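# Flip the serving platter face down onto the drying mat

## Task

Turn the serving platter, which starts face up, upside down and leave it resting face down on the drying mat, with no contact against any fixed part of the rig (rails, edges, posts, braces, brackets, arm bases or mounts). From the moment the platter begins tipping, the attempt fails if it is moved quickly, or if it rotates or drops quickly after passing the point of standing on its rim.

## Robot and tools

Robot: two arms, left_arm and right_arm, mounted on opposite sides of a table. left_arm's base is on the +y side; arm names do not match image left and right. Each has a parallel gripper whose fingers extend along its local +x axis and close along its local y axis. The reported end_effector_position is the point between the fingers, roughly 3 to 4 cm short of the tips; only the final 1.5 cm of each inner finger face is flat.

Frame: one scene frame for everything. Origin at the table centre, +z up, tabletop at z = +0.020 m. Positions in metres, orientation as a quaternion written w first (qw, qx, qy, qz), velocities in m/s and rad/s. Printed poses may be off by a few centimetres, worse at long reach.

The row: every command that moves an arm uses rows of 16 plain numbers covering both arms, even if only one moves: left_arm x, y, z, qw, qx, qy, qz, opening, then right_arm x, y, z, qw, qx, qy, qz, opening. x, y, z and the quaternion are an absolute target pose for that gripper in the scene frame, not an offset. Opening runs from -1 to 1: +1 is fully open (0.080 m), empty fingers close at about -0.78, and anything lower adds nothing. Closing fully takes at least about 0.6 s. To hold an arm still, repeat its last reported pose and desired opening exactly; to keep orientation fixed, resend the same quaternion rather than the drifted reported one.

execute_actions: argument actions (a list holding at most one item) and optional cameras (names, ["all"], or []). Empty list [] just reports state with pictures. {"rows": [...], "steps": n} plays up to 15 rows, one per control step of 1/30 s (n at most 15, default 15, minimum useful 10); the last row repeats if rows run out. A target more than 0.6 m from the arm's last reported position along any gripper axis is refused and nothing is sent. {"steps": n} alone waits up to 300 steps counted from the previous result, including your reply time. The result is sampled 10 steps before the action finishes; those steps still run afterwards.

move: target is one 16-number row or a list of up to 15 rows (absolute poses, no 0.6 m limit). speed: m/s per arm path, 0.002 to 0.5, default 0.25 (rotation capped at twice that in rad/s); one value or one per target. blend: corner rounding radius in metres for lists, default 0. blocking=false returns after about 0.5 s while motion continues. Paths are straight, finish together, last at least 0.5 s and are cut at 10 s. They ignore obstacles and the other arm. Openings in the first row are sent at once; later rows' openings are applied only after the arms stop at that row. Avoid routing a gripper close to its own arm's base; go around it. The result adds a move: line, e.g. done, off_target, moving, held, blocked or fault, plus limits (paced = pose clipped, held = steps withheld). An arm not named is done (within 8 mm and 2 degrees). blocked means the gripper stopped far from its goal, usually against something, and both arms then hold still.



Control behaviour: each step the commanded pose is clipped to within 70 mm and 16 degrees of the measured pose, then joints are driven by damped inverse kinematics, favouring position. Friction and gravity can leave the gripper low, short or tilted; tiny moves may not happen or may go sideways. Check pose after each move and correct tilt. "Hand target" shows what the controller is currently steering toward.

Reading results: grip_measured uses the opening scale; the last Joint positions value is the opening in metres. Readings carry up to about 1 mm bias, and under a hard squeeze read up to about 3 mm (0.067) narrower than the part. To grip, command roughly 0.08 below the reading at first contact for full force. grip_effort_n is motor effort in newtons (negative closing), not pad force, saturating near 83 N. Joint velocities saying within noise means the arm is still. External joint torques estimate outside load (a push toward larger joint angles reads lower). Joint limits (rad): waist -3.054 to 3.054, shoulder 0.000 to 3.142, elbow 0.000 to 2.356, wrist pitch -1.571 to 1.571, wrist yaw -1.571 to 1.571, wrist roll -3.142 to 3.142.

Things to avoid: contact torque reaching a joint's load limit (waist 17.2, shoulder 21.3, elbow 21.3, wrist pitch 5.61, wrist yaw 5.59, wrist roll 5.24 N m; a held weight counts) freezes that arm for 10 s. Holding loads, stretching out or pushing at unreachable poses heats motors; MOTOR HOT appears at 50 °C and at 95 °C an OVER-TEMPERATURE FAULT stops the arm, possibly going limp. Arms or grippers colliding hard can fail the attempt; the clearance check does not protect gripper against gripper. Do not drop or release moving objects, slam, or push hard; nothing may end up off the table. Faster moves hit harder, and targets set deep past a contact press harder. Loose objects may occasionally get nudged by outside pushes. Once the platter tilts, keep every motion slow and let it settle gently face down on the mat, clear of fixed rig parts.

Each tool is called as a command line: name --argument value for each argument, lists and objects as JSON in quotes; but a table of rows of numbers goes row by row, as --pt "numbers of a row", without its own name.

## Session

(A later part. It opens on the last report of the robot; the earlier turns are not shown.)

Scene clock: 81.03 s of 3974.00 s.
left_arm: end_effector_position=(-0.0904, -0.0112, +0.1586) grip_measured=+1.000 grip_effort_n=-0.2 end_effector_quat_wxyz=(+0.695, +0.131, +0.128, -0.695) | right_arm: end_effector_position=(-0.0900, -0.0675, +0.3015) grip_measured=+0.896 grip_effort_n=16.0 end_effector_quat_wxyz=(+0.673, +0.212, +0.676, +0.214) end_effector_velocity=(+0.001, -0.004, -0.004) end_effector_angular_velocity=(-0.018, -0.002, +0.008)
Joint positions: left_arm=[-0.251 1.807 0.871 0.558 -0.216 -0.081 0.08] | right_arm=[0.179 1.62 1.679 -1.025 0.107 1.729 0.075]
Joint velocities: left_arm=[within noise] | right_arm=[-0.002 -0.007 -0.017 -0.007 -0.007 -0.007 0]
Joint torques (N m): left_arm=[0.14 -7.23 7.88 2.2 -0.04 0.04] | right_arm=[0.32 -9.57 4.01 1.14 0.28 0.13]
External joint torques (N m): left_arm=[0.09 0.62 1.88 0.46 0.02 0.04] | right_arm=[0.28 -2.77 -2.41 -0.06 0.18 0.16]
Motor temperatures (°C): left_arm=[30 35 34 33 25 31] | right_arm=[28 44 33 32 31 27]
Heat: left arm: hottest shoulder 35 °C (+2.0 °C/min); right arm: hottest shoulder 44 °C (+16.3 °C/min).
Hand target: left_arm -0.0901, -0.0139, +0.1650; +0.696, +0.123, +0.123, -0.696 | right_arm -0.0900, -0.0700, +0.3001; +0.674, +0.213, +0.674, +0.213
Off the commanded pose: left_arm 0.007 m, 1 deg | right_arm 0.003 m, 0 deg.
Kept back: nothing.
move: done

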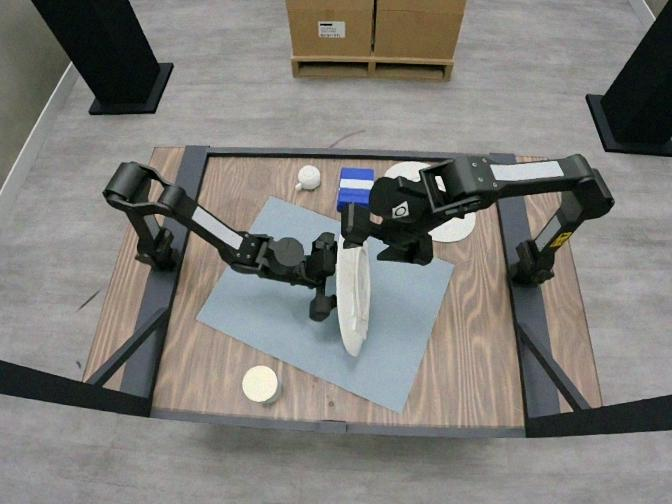

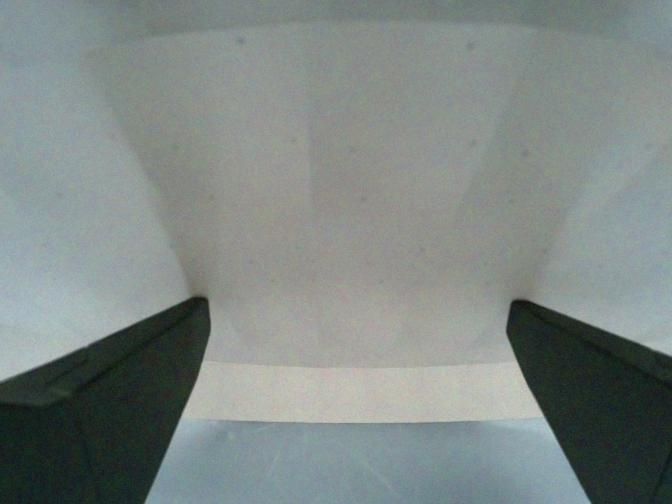

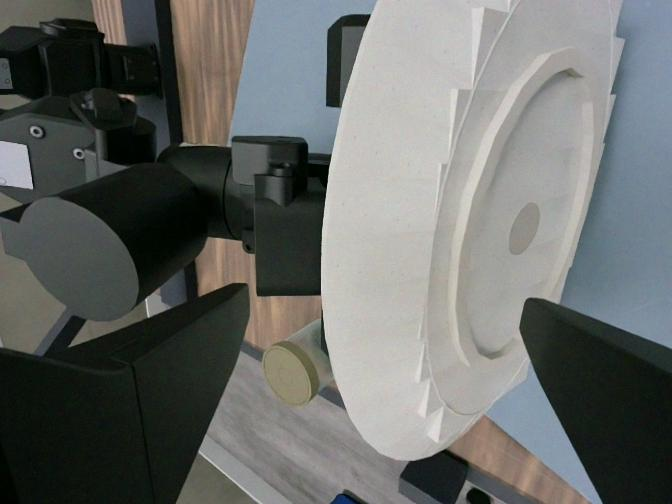

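move --pt "-0.09 -0.014 0.163 0.6964 0.1228 0.1228 -0.6964 1 -0.09 -0.17 0.28 0.683 0.183 0.683 0.183 0.9" --pt "-0.09 -0.014 0.163 0.6964 0.1228 0.1228 -0.6964 1 -0.09 -0.17 0.09 0.683 0.183 0.683 0.183 -0.8" --speed 0.15

zoom_image --camera "cam_high" --region '[260, 190, 460, 370]'

Scene clock: 85.27 s of 3974.00 s.
left_arm: end_effector_position=(-0.0905, -0.0114, +0.1592) grip_measured=+1.000 grip_effort_n=-0.2 end_effector_quat_wxyz=(+0.695, +0.129, +0.127, -0.696) | right_arm: end_effector_position=(-0.0909, -0.1664, +0.0963) grip_measured=-0.764 grip_effort_n=-83.5 end_effector_quat_wxyz=(+0.678, +0.189, +0.685, +0.189)
Joint positions: left_arm=[-0.251 1.807 0.871 0.561 -0.216 -0.081 0.08] | right_arm=[0.257 1.373 0.648 -0.32 0.131 1.808 0.001]
Joint velocities: within noise
Joint torques (N m): left_arm=[0.14 -6.69 7.51 2.59 -0.04 0.04] | right_arm=[0.22 -4.45 3.93 1.06 0.32 0.06]
External joint torques (N m): left_arm=[0.16 1.08 1.56 0.87 0.02 0.04] | right_arm=[0.22 0.02 -2.07 -0.04 0.21 0.08]
Motor temperatures (°C): left_arm=[30 36 34 35 25 31] | right_arm=[28 43 32 32 31 27]
Heat: left arm: hottest shoulder 36 °C (+3.0 °C/min); right arm: hottest shoulder 43 °C (+14.2 °C/min).
Hand target: left_arm -0.0901, -0.0139, +0.1630; +0.696, +0.123, +0.123, -0.696 | right_arm -0.0899, -0.1700, +0.0902; +0.683, +0.183, +0.683, +0.183
Off the commanded pose: left_arm 0.005 m, 1 deg | right_arm 0.007 m, 1 deg.
Kept back: nothing.
move: done

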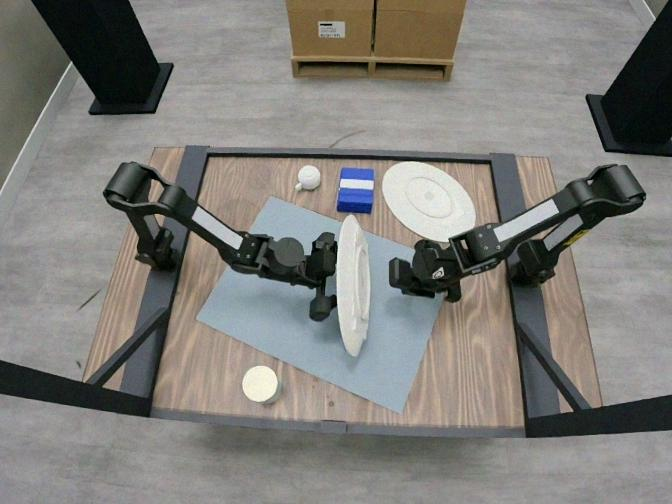

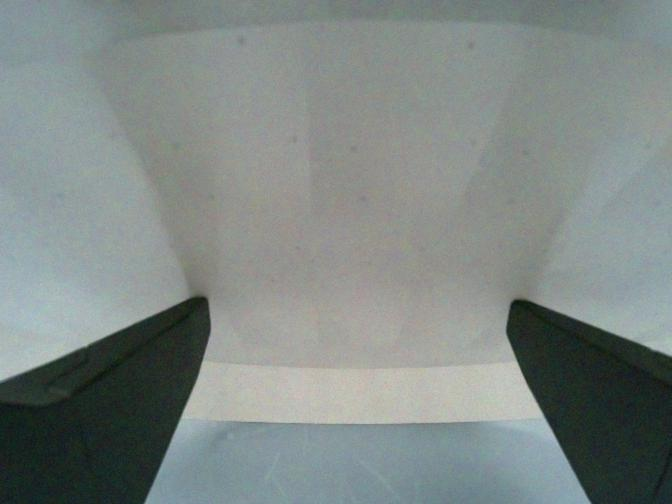

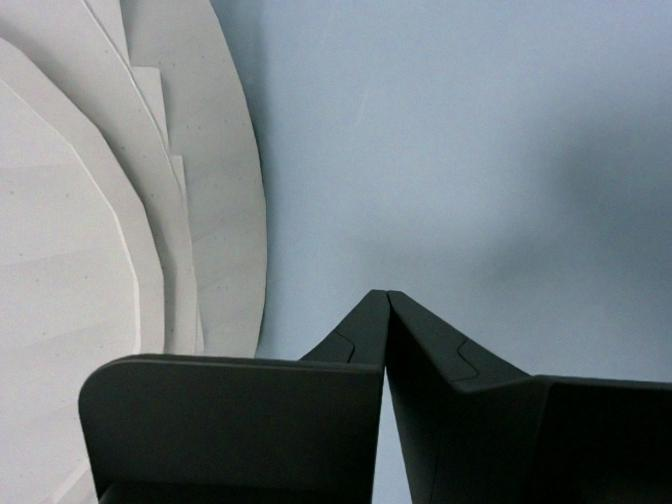

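Scaled by 2.520 from the camera's 672x504 image, which has a finer 960x720 frame.

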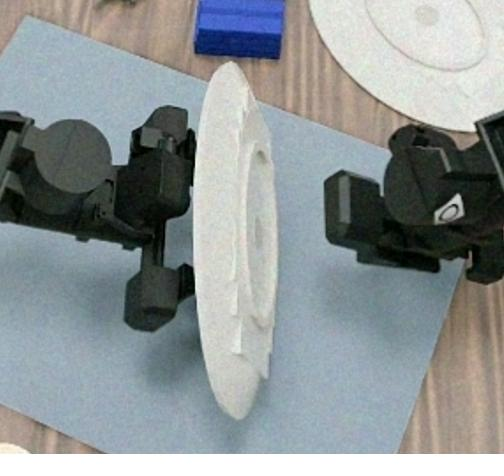

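move --target '[-0.09,0.02,0.178,0.6964,0.1228,0.1228,-0.6964,1,-0.09,-0.118,0.066,0.683,0.183,0.683,0.183,-0.8]' --speed 0.05

zoom_image --camera "cam_high" --region '[260, 190, 460, 370]'

Scene clock: 87.93 s of 3974.00 s.
left_arm: end_effector_position=(-0.0903, +0.0226, +0.1608) grip_measured=+1.000 grip_effort_n=-0.2 end_effector_quat_wxyz=(+0.691, +0.144, +0.135, -0.695) | right_arm: end_effector_position=(-0.0895, -0.1215, +0.0660) grip_measured=-0.764 grip_effort_n=-83.5 end_effector_quat_wxyz=(+0.684, +0.183, +0.682, +0.182)
Joint positions: left_arm=[-0.273 1.682 0.758 0.515 -0.231 -0.087 0.08] | right_arm=[0.212 1.63 0.751 -0.181 0.117 1.77 0.001]
Joint velocities: within noise
Joint torques (N m): left_arm=[-0.04 -8.74 7.91 2.69 -0.37 -0.06] | right_arm=[-0.33 -5.75 5.76 1 0 -0.17]
External joint torques (N m): left_arm=[-0.09 -1.88 1.9 0.97 -0.3 -0.06] | right_arm=[-0.33 0.26 0.24 -0.07 -0.11 -0.14]
Motor temperatures (°C): left_arm=[30 37 34 36 25 31] | right_arm=[28 42 32 32 31 27]
Heat: left arm: hottest shoulder 37 °C (+4.0 °C/min); right arm: hottest shoulder 42 °C (+13.0 °C/min).
Hand target: left_arm -0.0899, +0.0201, +0.1779; +0.696, +0.123, +0.123, -0.696 | right_arm -0.0900, -0.1180, +0.0661; +0.683, +0.183, +0.683, +0.183
Off the commanded pose: left_arm 0.017 m, 3 deg | right_arm 0.004 m, 0 deg.
Kept back: nothing.
move: off_target (left_arm)

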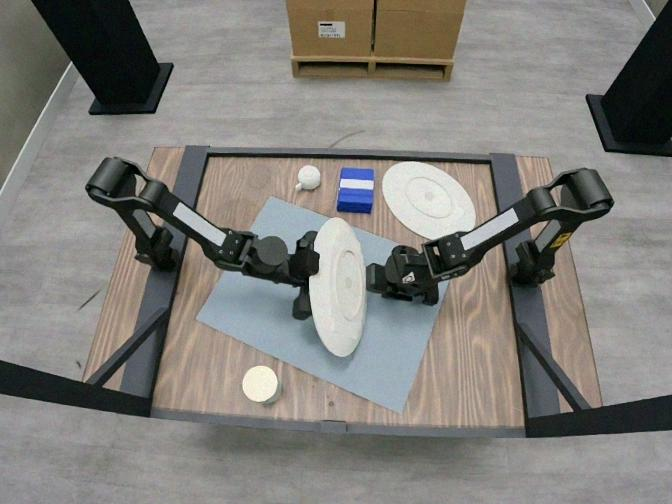

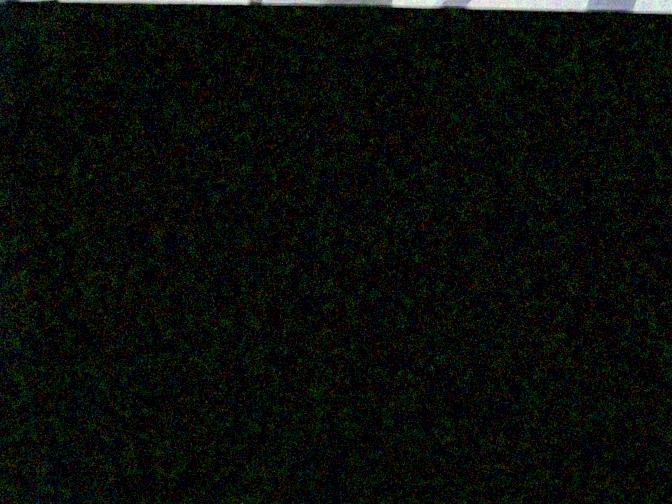

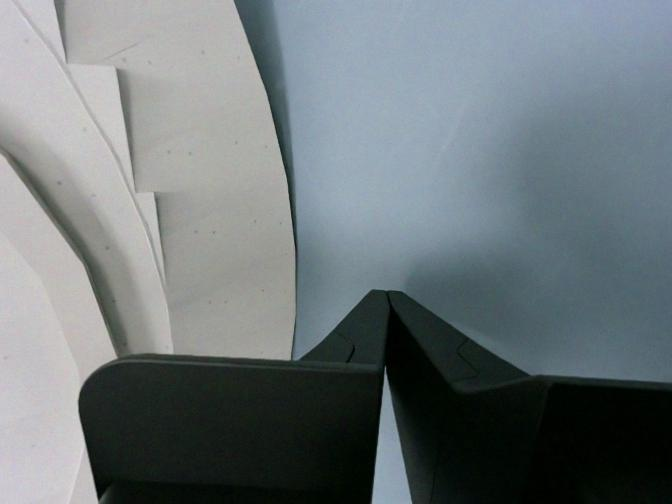

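Scaled by 2.520 from the camera's 672x504 image, which has a finer 960x720 frame.

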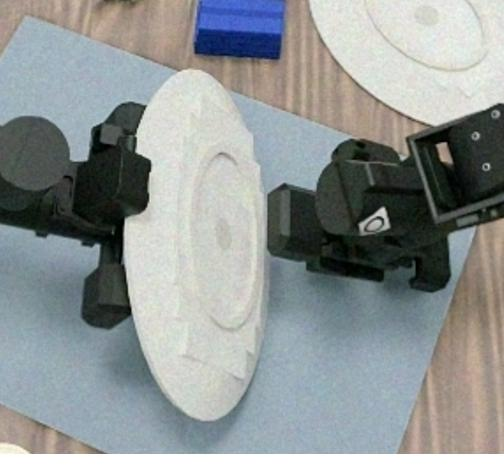

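move --target '[-0.09,0.055,0.176,0.705,-0.0494,-0.0494,-0.705,1,-0.09,-0.118,0.066,0.683,0.183,0.683,0.183,-0.8]' --speed 0.05

zoom_image --camera "cam_high" --region '[260, 190, 460, 370]'

Scene clock: 94.90 s of 3974.00 s.
left_arm: end_effector_position=(-0.0896, +0.0564, +0.1665) grip_measured=+1.000 grip_effort_n=-0.2 end_effector_quat_wxyz=(+0.705, -0.022, -0.028, -0.708) | right_arm: end_effector_position=(-0.0896, -0.1211, +0.0663) grip_measured=-0.764 grip_effort_n=-83.5 end_effector_quat_wxyz=(+0.684, +0.184, +0.682, +0.182)
Joint positions: left_arm=[-0.313 1.933 0.454 1.552 -0.29 0.03 0.08] | right_arm=[0.212 1.631 0.752 -0.181 0.117 1.77 0.001]
Joint velocities: within noise
Joint torques (N m): left_arm=[-0.14 -6.36 5.24 3.03 -0.17 0.07] | right_arm=[-0.37 -5.86 5.57 1.06 -0.06 -0.17]
External joint torques (N m): left_arm=[-0.15 -0.07 1.71 1.36 -0.18 0.06] | right_arm=[-0.38 0.23 -0.05 -0.05 -0.17 -0.15]
Motor temperatures (°C): left_arm=[30 37 33 38 25 31] | right_arm=[28 39 33 32 31 27]
Heat: left arm: hottest wrist pitch 38 °C (+7.0 °C/min); right arm: hottest shoulder 39 °C (+7.0 °C/min).
Hand target: left_arm -0.0899, +0.0550, +0.1763; +0.706, -0.037, -0.037, -0.706 | right_arm -0.0900, -0.1180, +0.0661; +0.683, +0.183, +0.683, +0.183
Off the commanded pose: left_arm 0.010 m, 4 deg | right_arm 0.003 m, 0 deg.
joint sent to its limit (left arm) — joint 4 (wrist pitch), upper limit.
Kept back: nothing.
move: off_target (left_arm)

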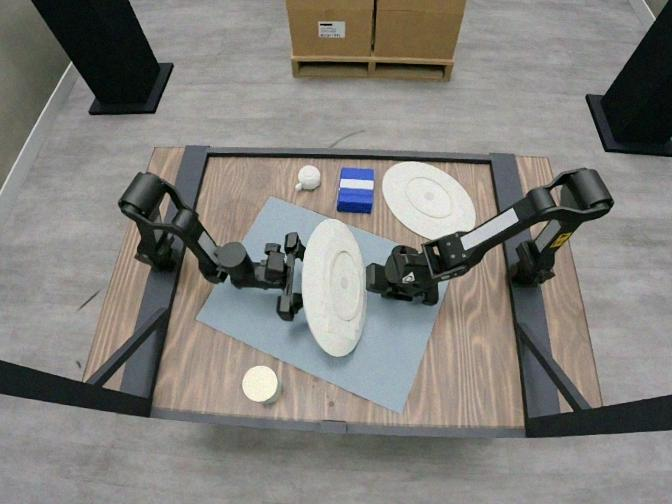

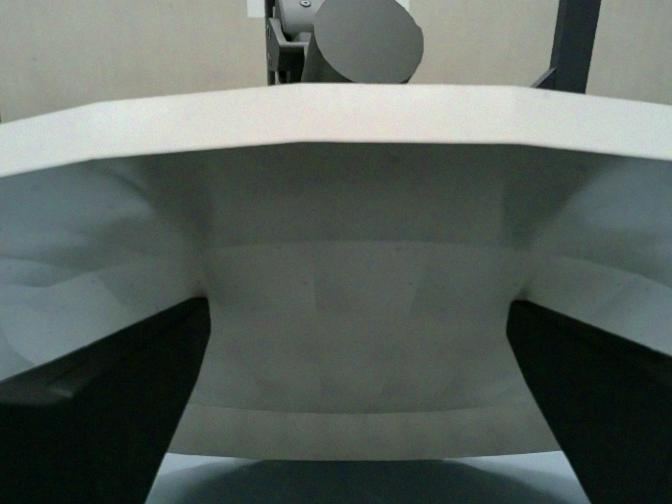

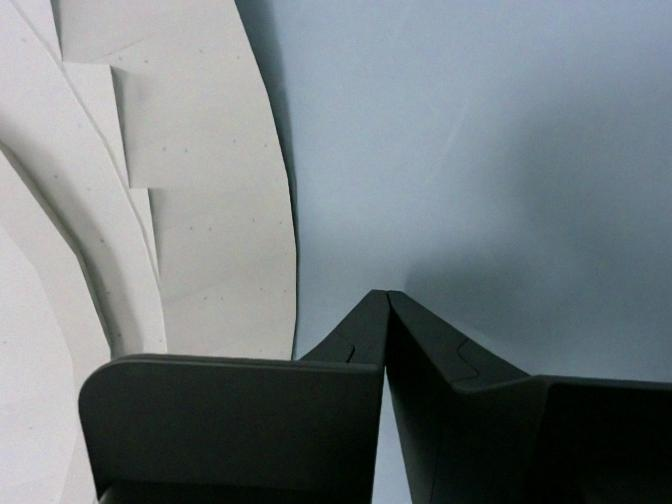

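Scaled by 2.520 from the camera's 672x504 image, which has a finer 960x720 frame.

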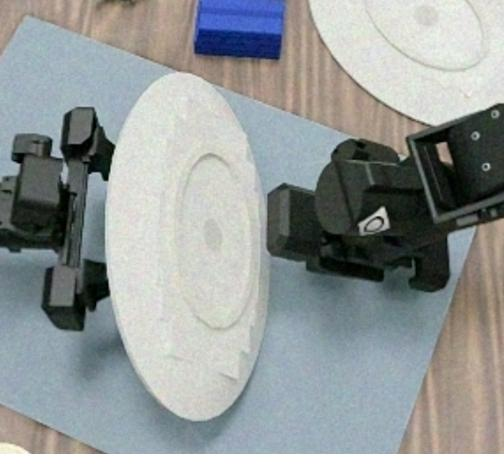

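move --pt "-0.09 0.095 0.16 0.7071 0 0 -0.7071 1 -0.09 -0.118 0.066 0.683 0.183 0.683 0.183 -0.8" --pt "-0.09 0.125 0.146 0.7061 0.0308 0.0308 -0.7061 1 -0.09 -0.118 0.066 0.683 0.183 0.683 0.183 -0.8" --speed 0.05

zoom_image --camera "cam_high" --region '[220, 170, 460, 370]'

Scene clock: 98.80 s of 3974.00 s.
left_arm: end_effector_position=(-0.0893, +0.1269, +0.1332) grip_measured=+1.000 grip_effort_n=-0.2 end_effector_quat_wxyz=(+0.704, +0.052, +0.039, -0.707) | right_arm: end_effector_position=(-0.0896, -0.1211, +0.0663) grip_measured=-0.764 grip_effort_n=-83.5 end_effector_quat_wxyz=(+0.684, +0.184, +0.682, +0.182)
Joint positions: left_arm=[-0.415 1.717 0.197 1.38 -0.39 -0.035 0.08] | right_arm=[0.212 1.631 0.752 -0.181 0.117 1.77 0.001]
Joint velocities: within noise
Joint torques (N m): left_arm=[-0.27 -6.66 4.67 2.75 -0.33 -0.05] | right_arm=[-0.43 -5.97 5.67 0.99 -0.02 -0.2]
External joint torques (N m): left_arm=[-0.26 -2.21 1.34 1.05 -0.29 -0.05] | right_arm=[-0.45 -0.01 0.18 -0.08 -0.13 -0.18]
Motor temperatures (°C): left_arm=[30 37 33 39 25 31] | right_arm=[28 38 34 32 31 27]
Heat: left arm: hottest wrist pitch 39 °C (+8.0 °C/min); right arm: hottest shoulder 38 °C (+5.0 °C/min).
Hand target: left_arm -0.0899, +0.1251, +0.1458; +0.706, +0.031, +0.031, -0.706 | right_arm -0.0900, -0.1180, +0.0661; +0.683, +0.183, +0.683, +0.183
Off the commanded pose: left_arm 0.013 m, 3 deg | right_arm 0.003 m, 0 deg.
Kept back: nothing.
move: off_target (left_arm)

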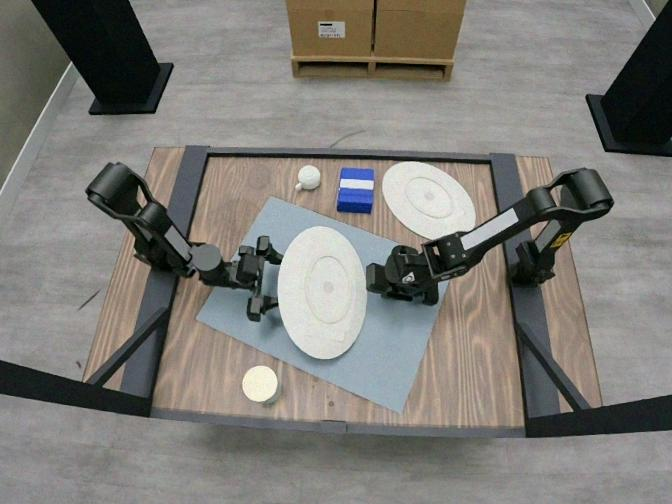

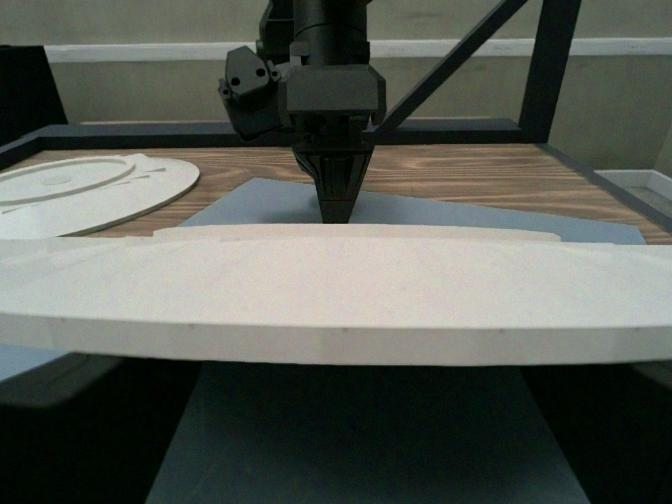

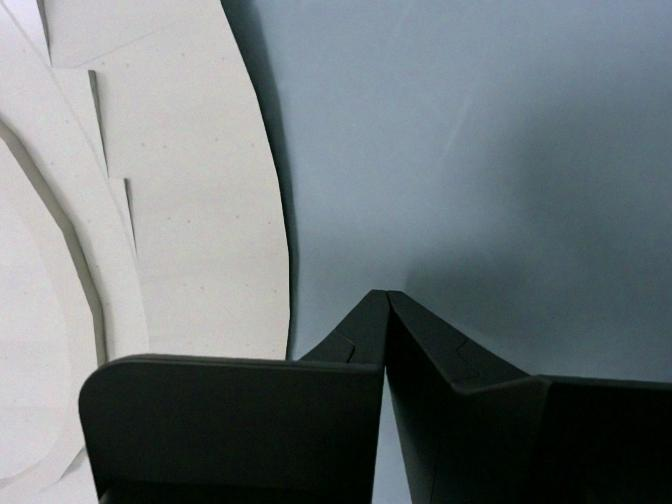

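Scaled by 2.100 from the camera's 672x504 image, which has a finer 960x720 frame.

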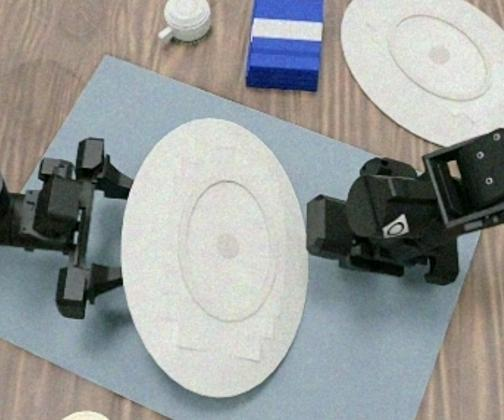

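move --pt "-0.09 0.15 0.114 0.7044 0.0616 0.0616 -0.7044 1 -0.09 -0.118 0.066 0.683 0.183 0.683 0.183 -0.8" --pt "-0.09 0.168 0.093 0.7011 0.0923 0.0923 -0.7011 1 -0.09 -0.118 0.066 0.683 0.183 0.683 0.183 -0.8" --speed 0.045

zoom_image --camera "cam_high" --region '[220, 170, 460, 370]'

Scene clock: 102.33 s of 3974.00 s.
left_arm: end_effector_position=(-0.0890, +0.1708, +0.0871) grip_measured=+1.000 grip_effort_n=-0.2 end_effector_quat_wxyz=(+0.698, +0.106, +0.097, -0.702) | right_arm: end_effector_position=(-0.0896, -0.1211, +0.0663) grip_measured=-0.764 grip_effort_n=-83.5 end_effector_quat_wxyz=(+0.684, +0.184, +0.682, +0.182)
Joint positions: left_arm=[-0.505 1.761 0.062 1.378 -0.462 -0.135 0.08] | right_arm=[0.212 1.631 0.752 -0.181 0.117 1.77 0.001]
Joint velocities: within noise
Joint torques (N m): left_arm=[-0.2 -3.99 3.6 2.77 -0.5 -0.06] | right_arm=[-0.31 -6.03 5.47 1.01 -0.06 -0.16]
External joint torques (N m): left_arm=[-0.21 -0.16 1.25 1.1 -0.4 -0.06] | right_arm=[-0.28 -0.02 -0.08 -0.08 -0.17 -0.14]
Motor temperatures (°C): left_arm=[30 37 32 39 25 31] | right_arm=[28 37 34 32 31 27]
Heat: left arm: hottest wrist pitch 39 °C (+8.1 °C/min); right arm: hottest shoulder 37 °C (+1.0 °C/min).
Hand target: left_arm -0.0899, +0.1680, +0.0930; +0.701, +0.092, +0.092, -0.701 | right_arm -0.0900, -0.1180, +0.0660; +0.683, +0.183, +0.683, +0.183
Off the commanded pose: left_arm 0.007 m, 2 deg | right_arm 0.003 m, 0 deg.
Kept back: nothing.
move: done

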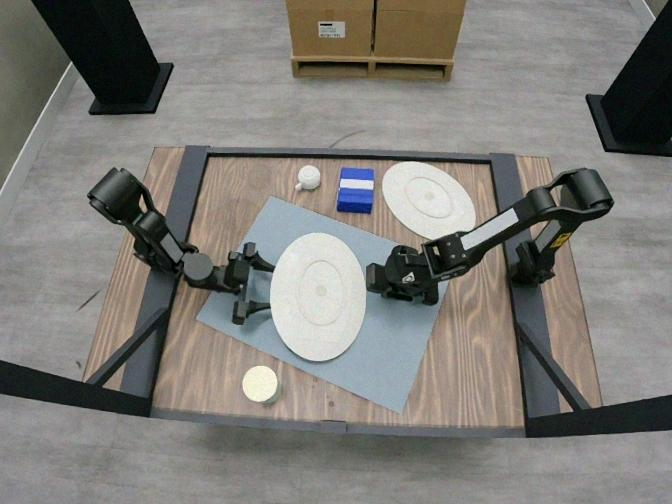

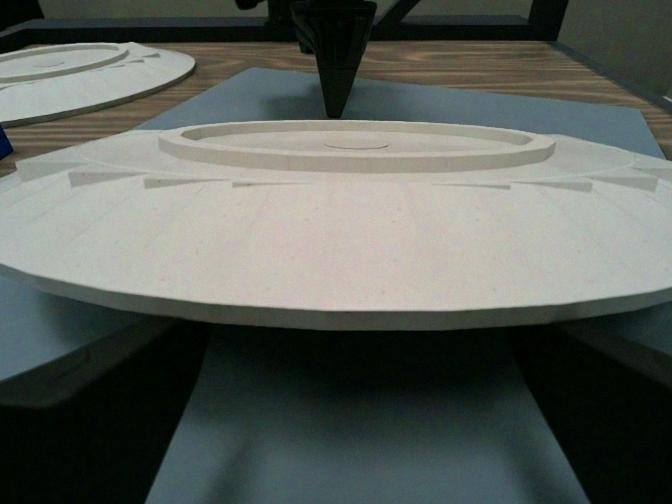

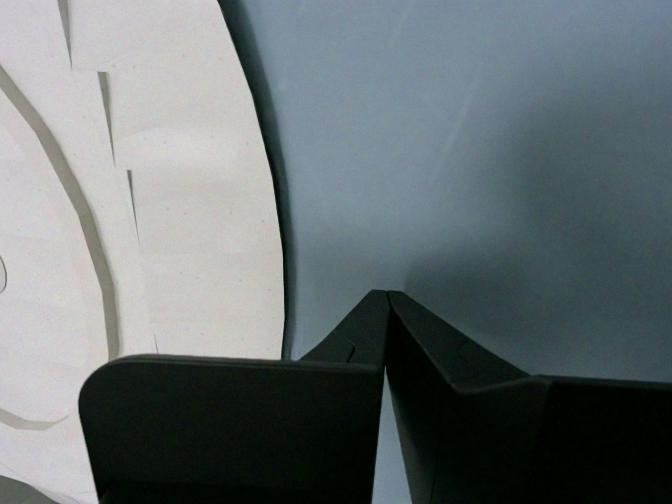

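Scaled by 2.100 from the camera's 672x504 image, which has a finer 960x720 frame.

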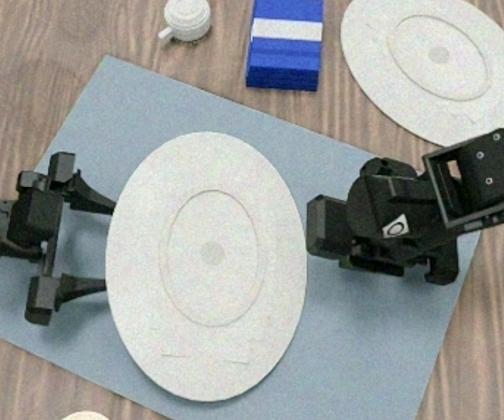

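move --target '[-0.09,0.174,0.058,0.6985,0.11,0.11,-0.6985,1,-0.09,-0.118,0.066,0.683,0.183,0.683,0.183,-0.8]' --speed 0.04

zoom_image --camera "cam_high" --region '[220, 170, 460, 370]'

Scene clock: 103.90 s of 3974.00 s.
left_arm: end_effector_position=(-0.0882, +0.1793, +0.0519) grip_measured=+1.000 grip_effort_n=-0.2 end_effector_quat_wxyz=(+0.695, +0.132, +0.122, -0.696) | right_arm: end_effector_position=(-0.0896, -0.1211, +0.0663) grip_measured=-0.764 grip_effort_n=-83.5 end_effector_quat_wxyz=(+0.684, +0.184, +0.682, +0.182)
Joint positions: left_arm=[-0.519 2.011 0.053 1.552 -0.466 -0.177 0.08] | right_arm=[0.212 1.631 0.752 -0.181 0.117 1.77 0.001]
Joint velocities: within noise
Joint torques (N m): left_arm=[-0.25 -4.13 2.82 2.98 -0.62 0.02] | right_arm=[-0.33 -6.07 5.59 0.99 -0.04 -0.17]
External joint torques (N m): left_arm=[-0.25 0.15 1.86 1.31 -0.5 0.02] | right_arm=[-0.36 -0.03 0.04 -0.11 -0.14 -0.14]
Motor temperatures (°C): left_arm=[30 37 32 40 26 31] | right_arm=[28 37 34 32 31 27]
Heat: left arm: hottest wrist pitch 40 °C (+9.0 °C/min); right arm: hottest shoulder 37 °C (+0.0 °C/min).
Hand target: left_arm -0.0901, +0.1741, +0.0583; +0.699, +0.116, +0.116, -0.696 | right_arm -0.0900, -0.1181, +0.0660; +0.683, +0.183, +0.683, +0.183
Off the commanded pose: left_arm 0.008 m, 3 deg | right_arm 0.003 m, 0 deg.
joint sent to its limit (left arm) — joint 4 (wrist pitch), upper limit.
Kept back: nothing.
move: off_target (left_arm)

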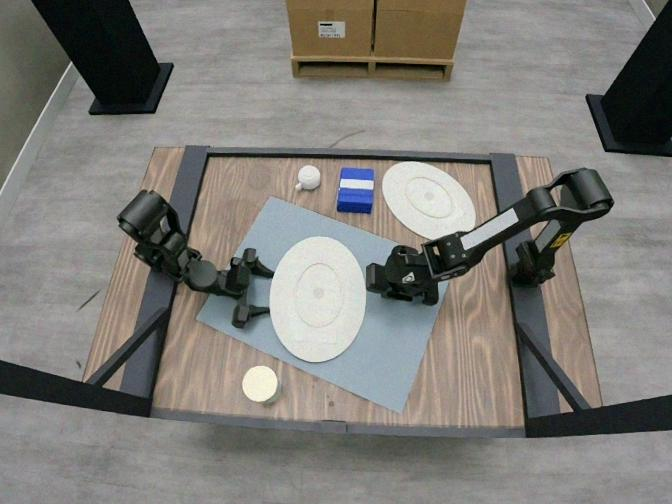

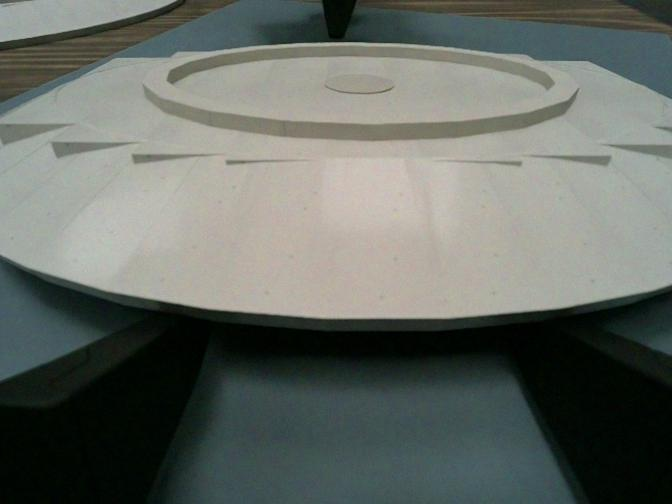

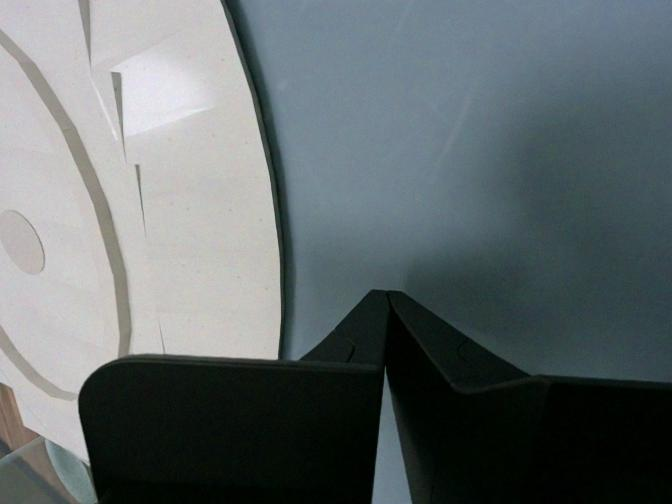

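Scaled by 2.100 from the camera's 672x504 image, which has a finer 960x720 frame.

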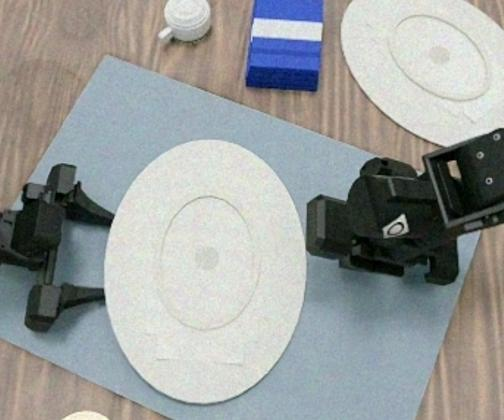

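move --target '[-0.089,0.178,0.047,0.690,0.153,0.153,-0.690,1,-0.09,-0.118,0.066,0.683,0.183,0.683,0.183,-0.8]' --speed 0.03

zoom_image --camera "cam_left_wrist" --region '[100, 200, 604, 504]'

Scene clock: 106.33 s of 3974.00 s.
left_arm: end_effector_position=(-0.0873, +0.1806, +0.0467) grip_measured=+1.000 grip_effort_n=-0.2 end_effector_quat_wxyz=(+0.692, +0.154, +0.153, -0.688) | right_arm: end_effector_position=(-0.0896, -0.1211, +0.0663) grip_measured=-0.764 grip_effort_n=-83.5 end_effector_quat_wxyz=(+0.684, +0.184, +0.682, +0.182)
Joint positions: left_arm=[-0.509 1.877 0.07 1.319 -0.446 -0.222 0.08] | right_arm=[0.212 1.631 0.752 -0.181 0.117 1.77 0.001]
Joint velocities: within noise
Joint torques (N m): left_arm=[0.22 -3.89 3.35 0.99 0.15 0.08] | right_arm=[-0.4 -5.96 5.57 0.99 -0.03 -0.17]
External joint torques (N m): left_arm=[0.21 0.18 1.63 -0.64 0.29 0.07] | right_arm=[-0.37 0.06 -0.02 -0.12 -0.15 -0.15]
Motor temperatures (°C): left_arm=[30 37 32 39 26 31] | right_arm=[28 36 34 32 31 27]
Heat: left arm: hottest wrist pitch 39 °C (+7.1 °C/min); right arm: hottest shoulder 36 °C (-3.0 °C/min).
Hand target: left_arm -0.0890, +0.1780, +0.0470; +0.690, +0.153, +0.153, -0.690 | right_arm -0.0900, -0.1181, +0.0660; +0.683, +0.183, +0.683, +0.183
Off the commanded pose: left_arm 0.003 m, 0 deg | right_arm 0.003 m, 0 deg.
Kept back: nothing.
move: done

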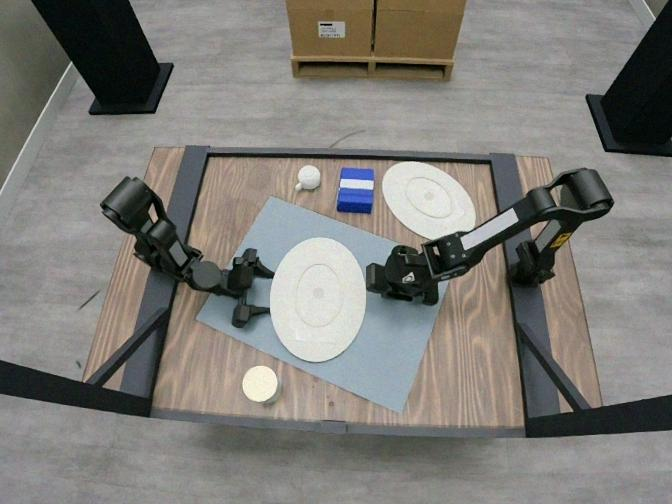

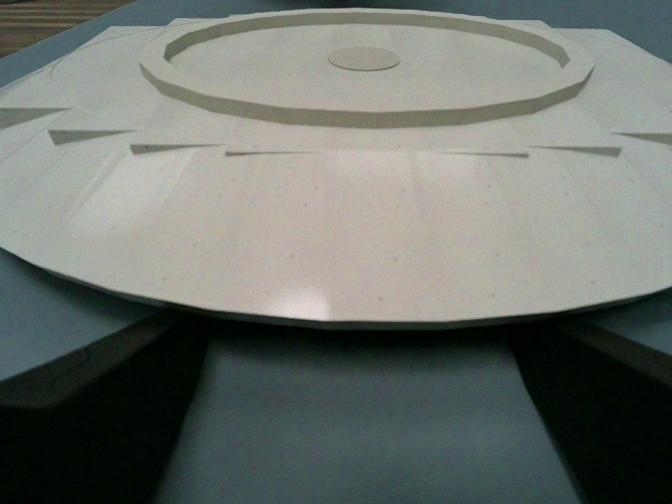

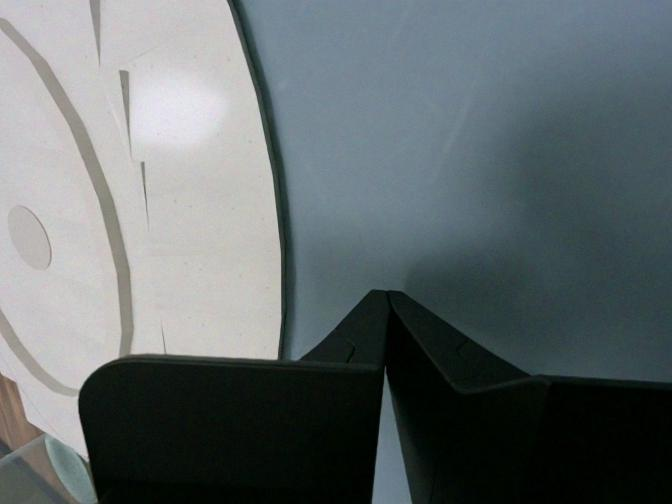

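Scaled by 1.000.

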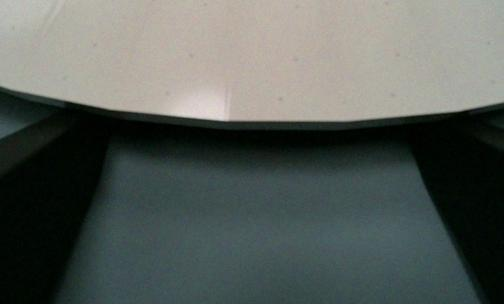

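move --target '[-0.089,0.179,0.040,0.683,0.183,0.183,-0.683,1,-0.09,-0.118,0.066,0.683,0.183,0.683,0.183,-0.8]' --speed 0.03

zoom_image --camera "cam_high" --region '[220, 170, 460, 370]'

Scene clock: 108.30 s of 3974.00 s.
left_arm: end_effector_position=(-0.0880, +0.1795, +0.0467) grip_measured=+1.000 grip_effort_n=-0.2 end_effector_quat_wxyz=(+0.688, +0.171, +0.175, -0.684) | right_arm: end_effector_position=(-0.0896, -0.1211, +0.0663) grip_measured=-0.764 grip_effort_n=-83.5 end_effector_quat_wxyz=(+0.684, +0.184, +0.682, +0.182)
Joint positions: left_arm=[-0.497 1.752 0.099 1.107 -0.422 -0.249 0.08] | right_arm=[0.212 1.631 0.752 -0.181 0.117 1.77 0.001]
Joint velocities: within noise
Joint torques (N m): left_arm=[0.4 -1.8 4.52 -0.12 0.44 -0.06] | right_arm=[-0.38 -6.04 5.7 1 -0.07 -0.18]
External joint torques (N m): left_arm=[0.4 2.19 1.95 -1.75 0.59 -0.06] | right_arm=[-0.38 -0.06 0.18 -0.08 -0.18 -0.16]
Motor temperatures (°C): left_arm=[30 37 31 38 26 31] | right_arm=[28 36 34 32 31 27]
Heat: left arm: hottest wrist pitch 38 °C (+6.1 °C/min); right arm: hottest shoulder 36 °C (-6.1 °C/min).
Hand target: left_arm -0.0888, +0.1793, +0.0402; +0.683, +0.183, +0.183, -0.683 | right_arm -0.0900, -0.1181, +0.0660; +0.683, +0.183, +0.683, +0.183
Off the commanded pose: left_arm 0.007 m, 2 deg | right_arm 0.003 m, 0 deg.
Kept back: nothing.
move: done

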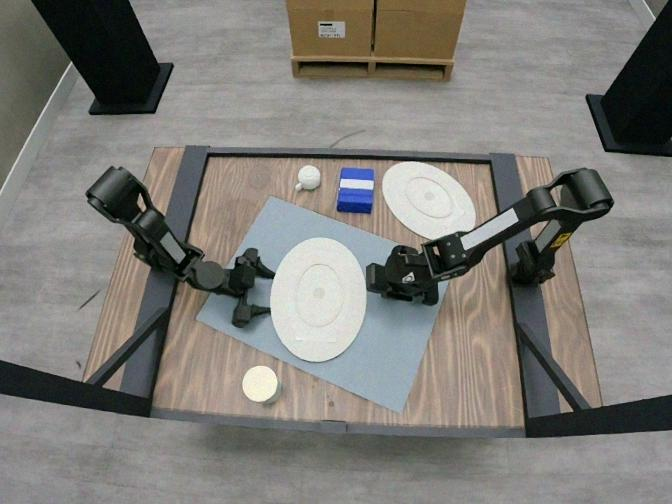

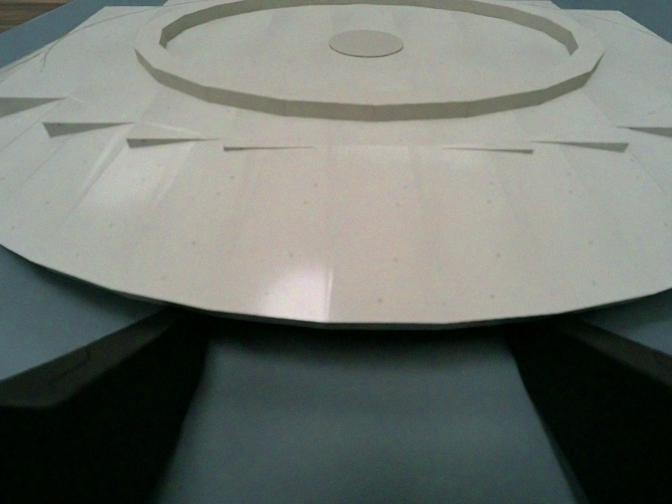

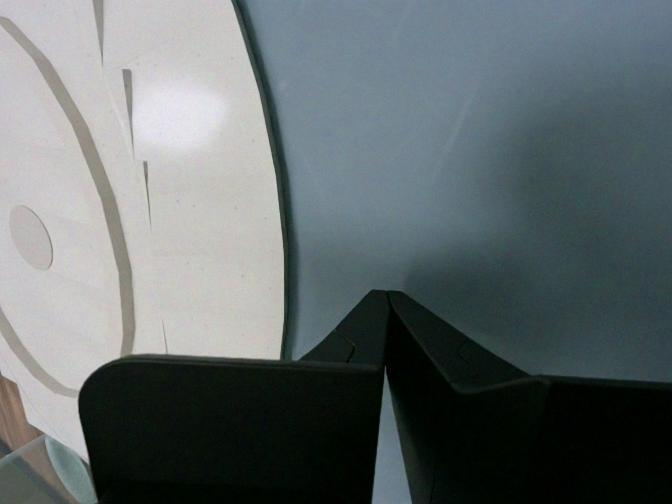

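Scaled by 2.100 from the camera's 672x504 image, which has a finer 960x720 frame.

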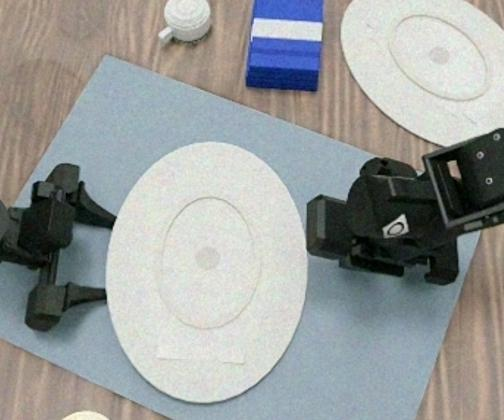

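move --target '[-0.089,0.245,0.047,0.687,0.171,0.171,-0.687,1,-0.09,-0.118,0.066,0.683,0.183,0.683,0.183,-0.8]' --speed 0.03

zoom_image --camera "cam_high" --region '[220, 170, 460, 370]'

Scene clock: 111.37 s of 3974.00 s.
left_arm: end_effector_position=(-0.0927, +0.2406, +0.0501) grip_measured=+1.000 grip_effort_n=-0.2 end_effector_quat_wxyz=(+0.704, +0.192, +0.189, -0.657) end_effector_velocity=(+0.001, +0.004, +0.001) end_effector_angular_velocity=(+0.007, +0.003, +0.005) | right_arm: end_effector_position=(-0.0896, -0.1211, +0.0663) grip_measured=-0.764 grip_effort_n=-83.5 end_effector_quat_wxyz=(+0.684, +0.184, +0.682, +0.182)
Joint positions: left_arm=[-0.805 1.37 0.011 0.609 -0.706 -0.518 0.08] | right_arm=[0.212 1.631 0.752 -0.181 0.117 1.77 0.001]
Joint velocities: left_arm=[-0.012 -0.051 -0.002 -0.066 -0.007 -0.022 0] | right_arm=[within noise]
Joint torques (N m): left_arm=[-0.37 -2.52 3.18 0.85 -0.47 -0.04] | right_arm=[-0.44 -5.82 5.33 0.99 -0.02 -0.15]
External joint torques (N m): left_arm=[-0.37 -0.23 -0.71 -0.54 -0.17 -0.04] | right_arm=[-0.44 0.19 -0.21 -0.09 -0.13 -0.13]
Motor temperatures (°C): left_arm=[30 36 31 37 26 31] | right_arm=[28 36 34 32 31 27]
Heat: left arm: hottest wrist pitch 37 °C (+5.1 °C/min); right arm: hottest shoulder 36 °C (-7.1 °C/min).
Hand target: left_arm -0.0896, +0.2444, +0.0471; +0.704, +0.200, +0.188, -0.655 | right_arm -0.0900, -0.1181, +0.0660; +0.683, +0.183, +0.683, +0.183
Off the commanded pose: left_arm 0.007 m, 5 deg | right_arm 0.003 m, 0 deg.
joint sent to its limit (left arm) — joint 3 (elbow), lower limit, where the elbow is as bent as it goes.
Kept back: nothing.
move: off_target (left_arm)

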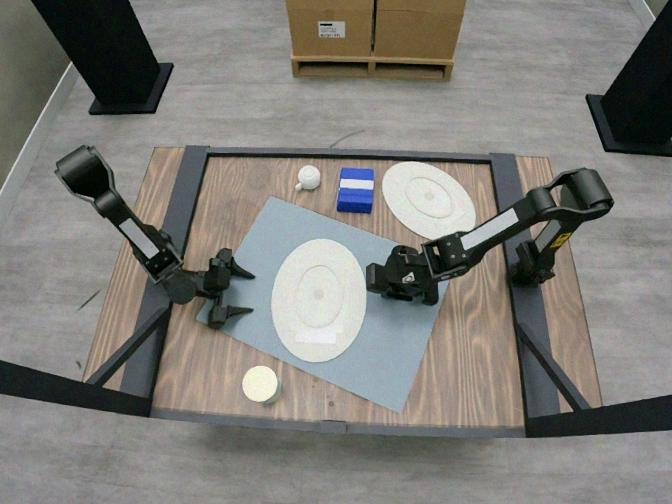

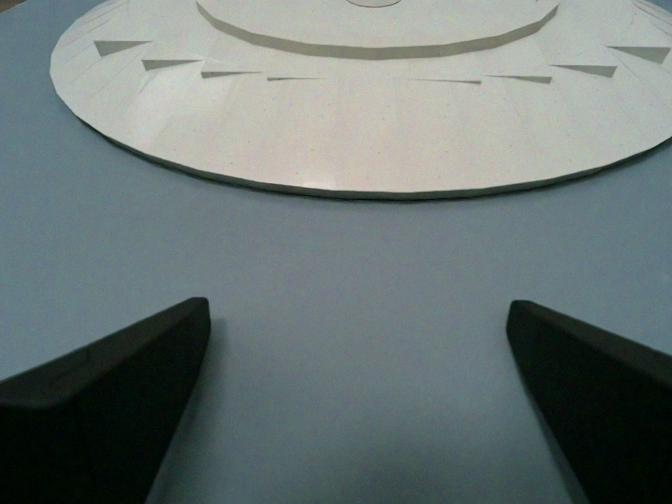

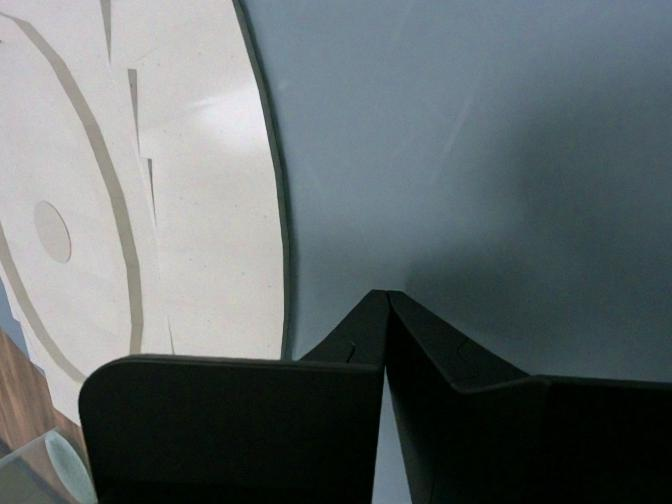

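Scaled by 2.100 from the camera's 672x504 image, which has a finer 960x720 frame.

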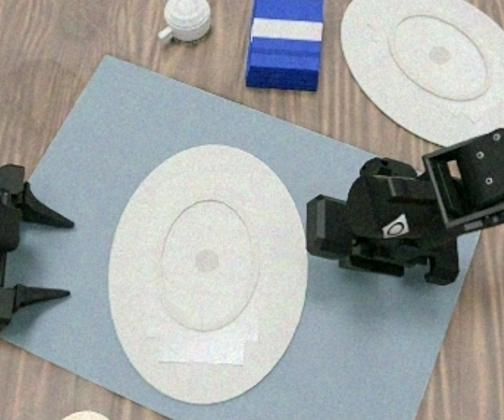

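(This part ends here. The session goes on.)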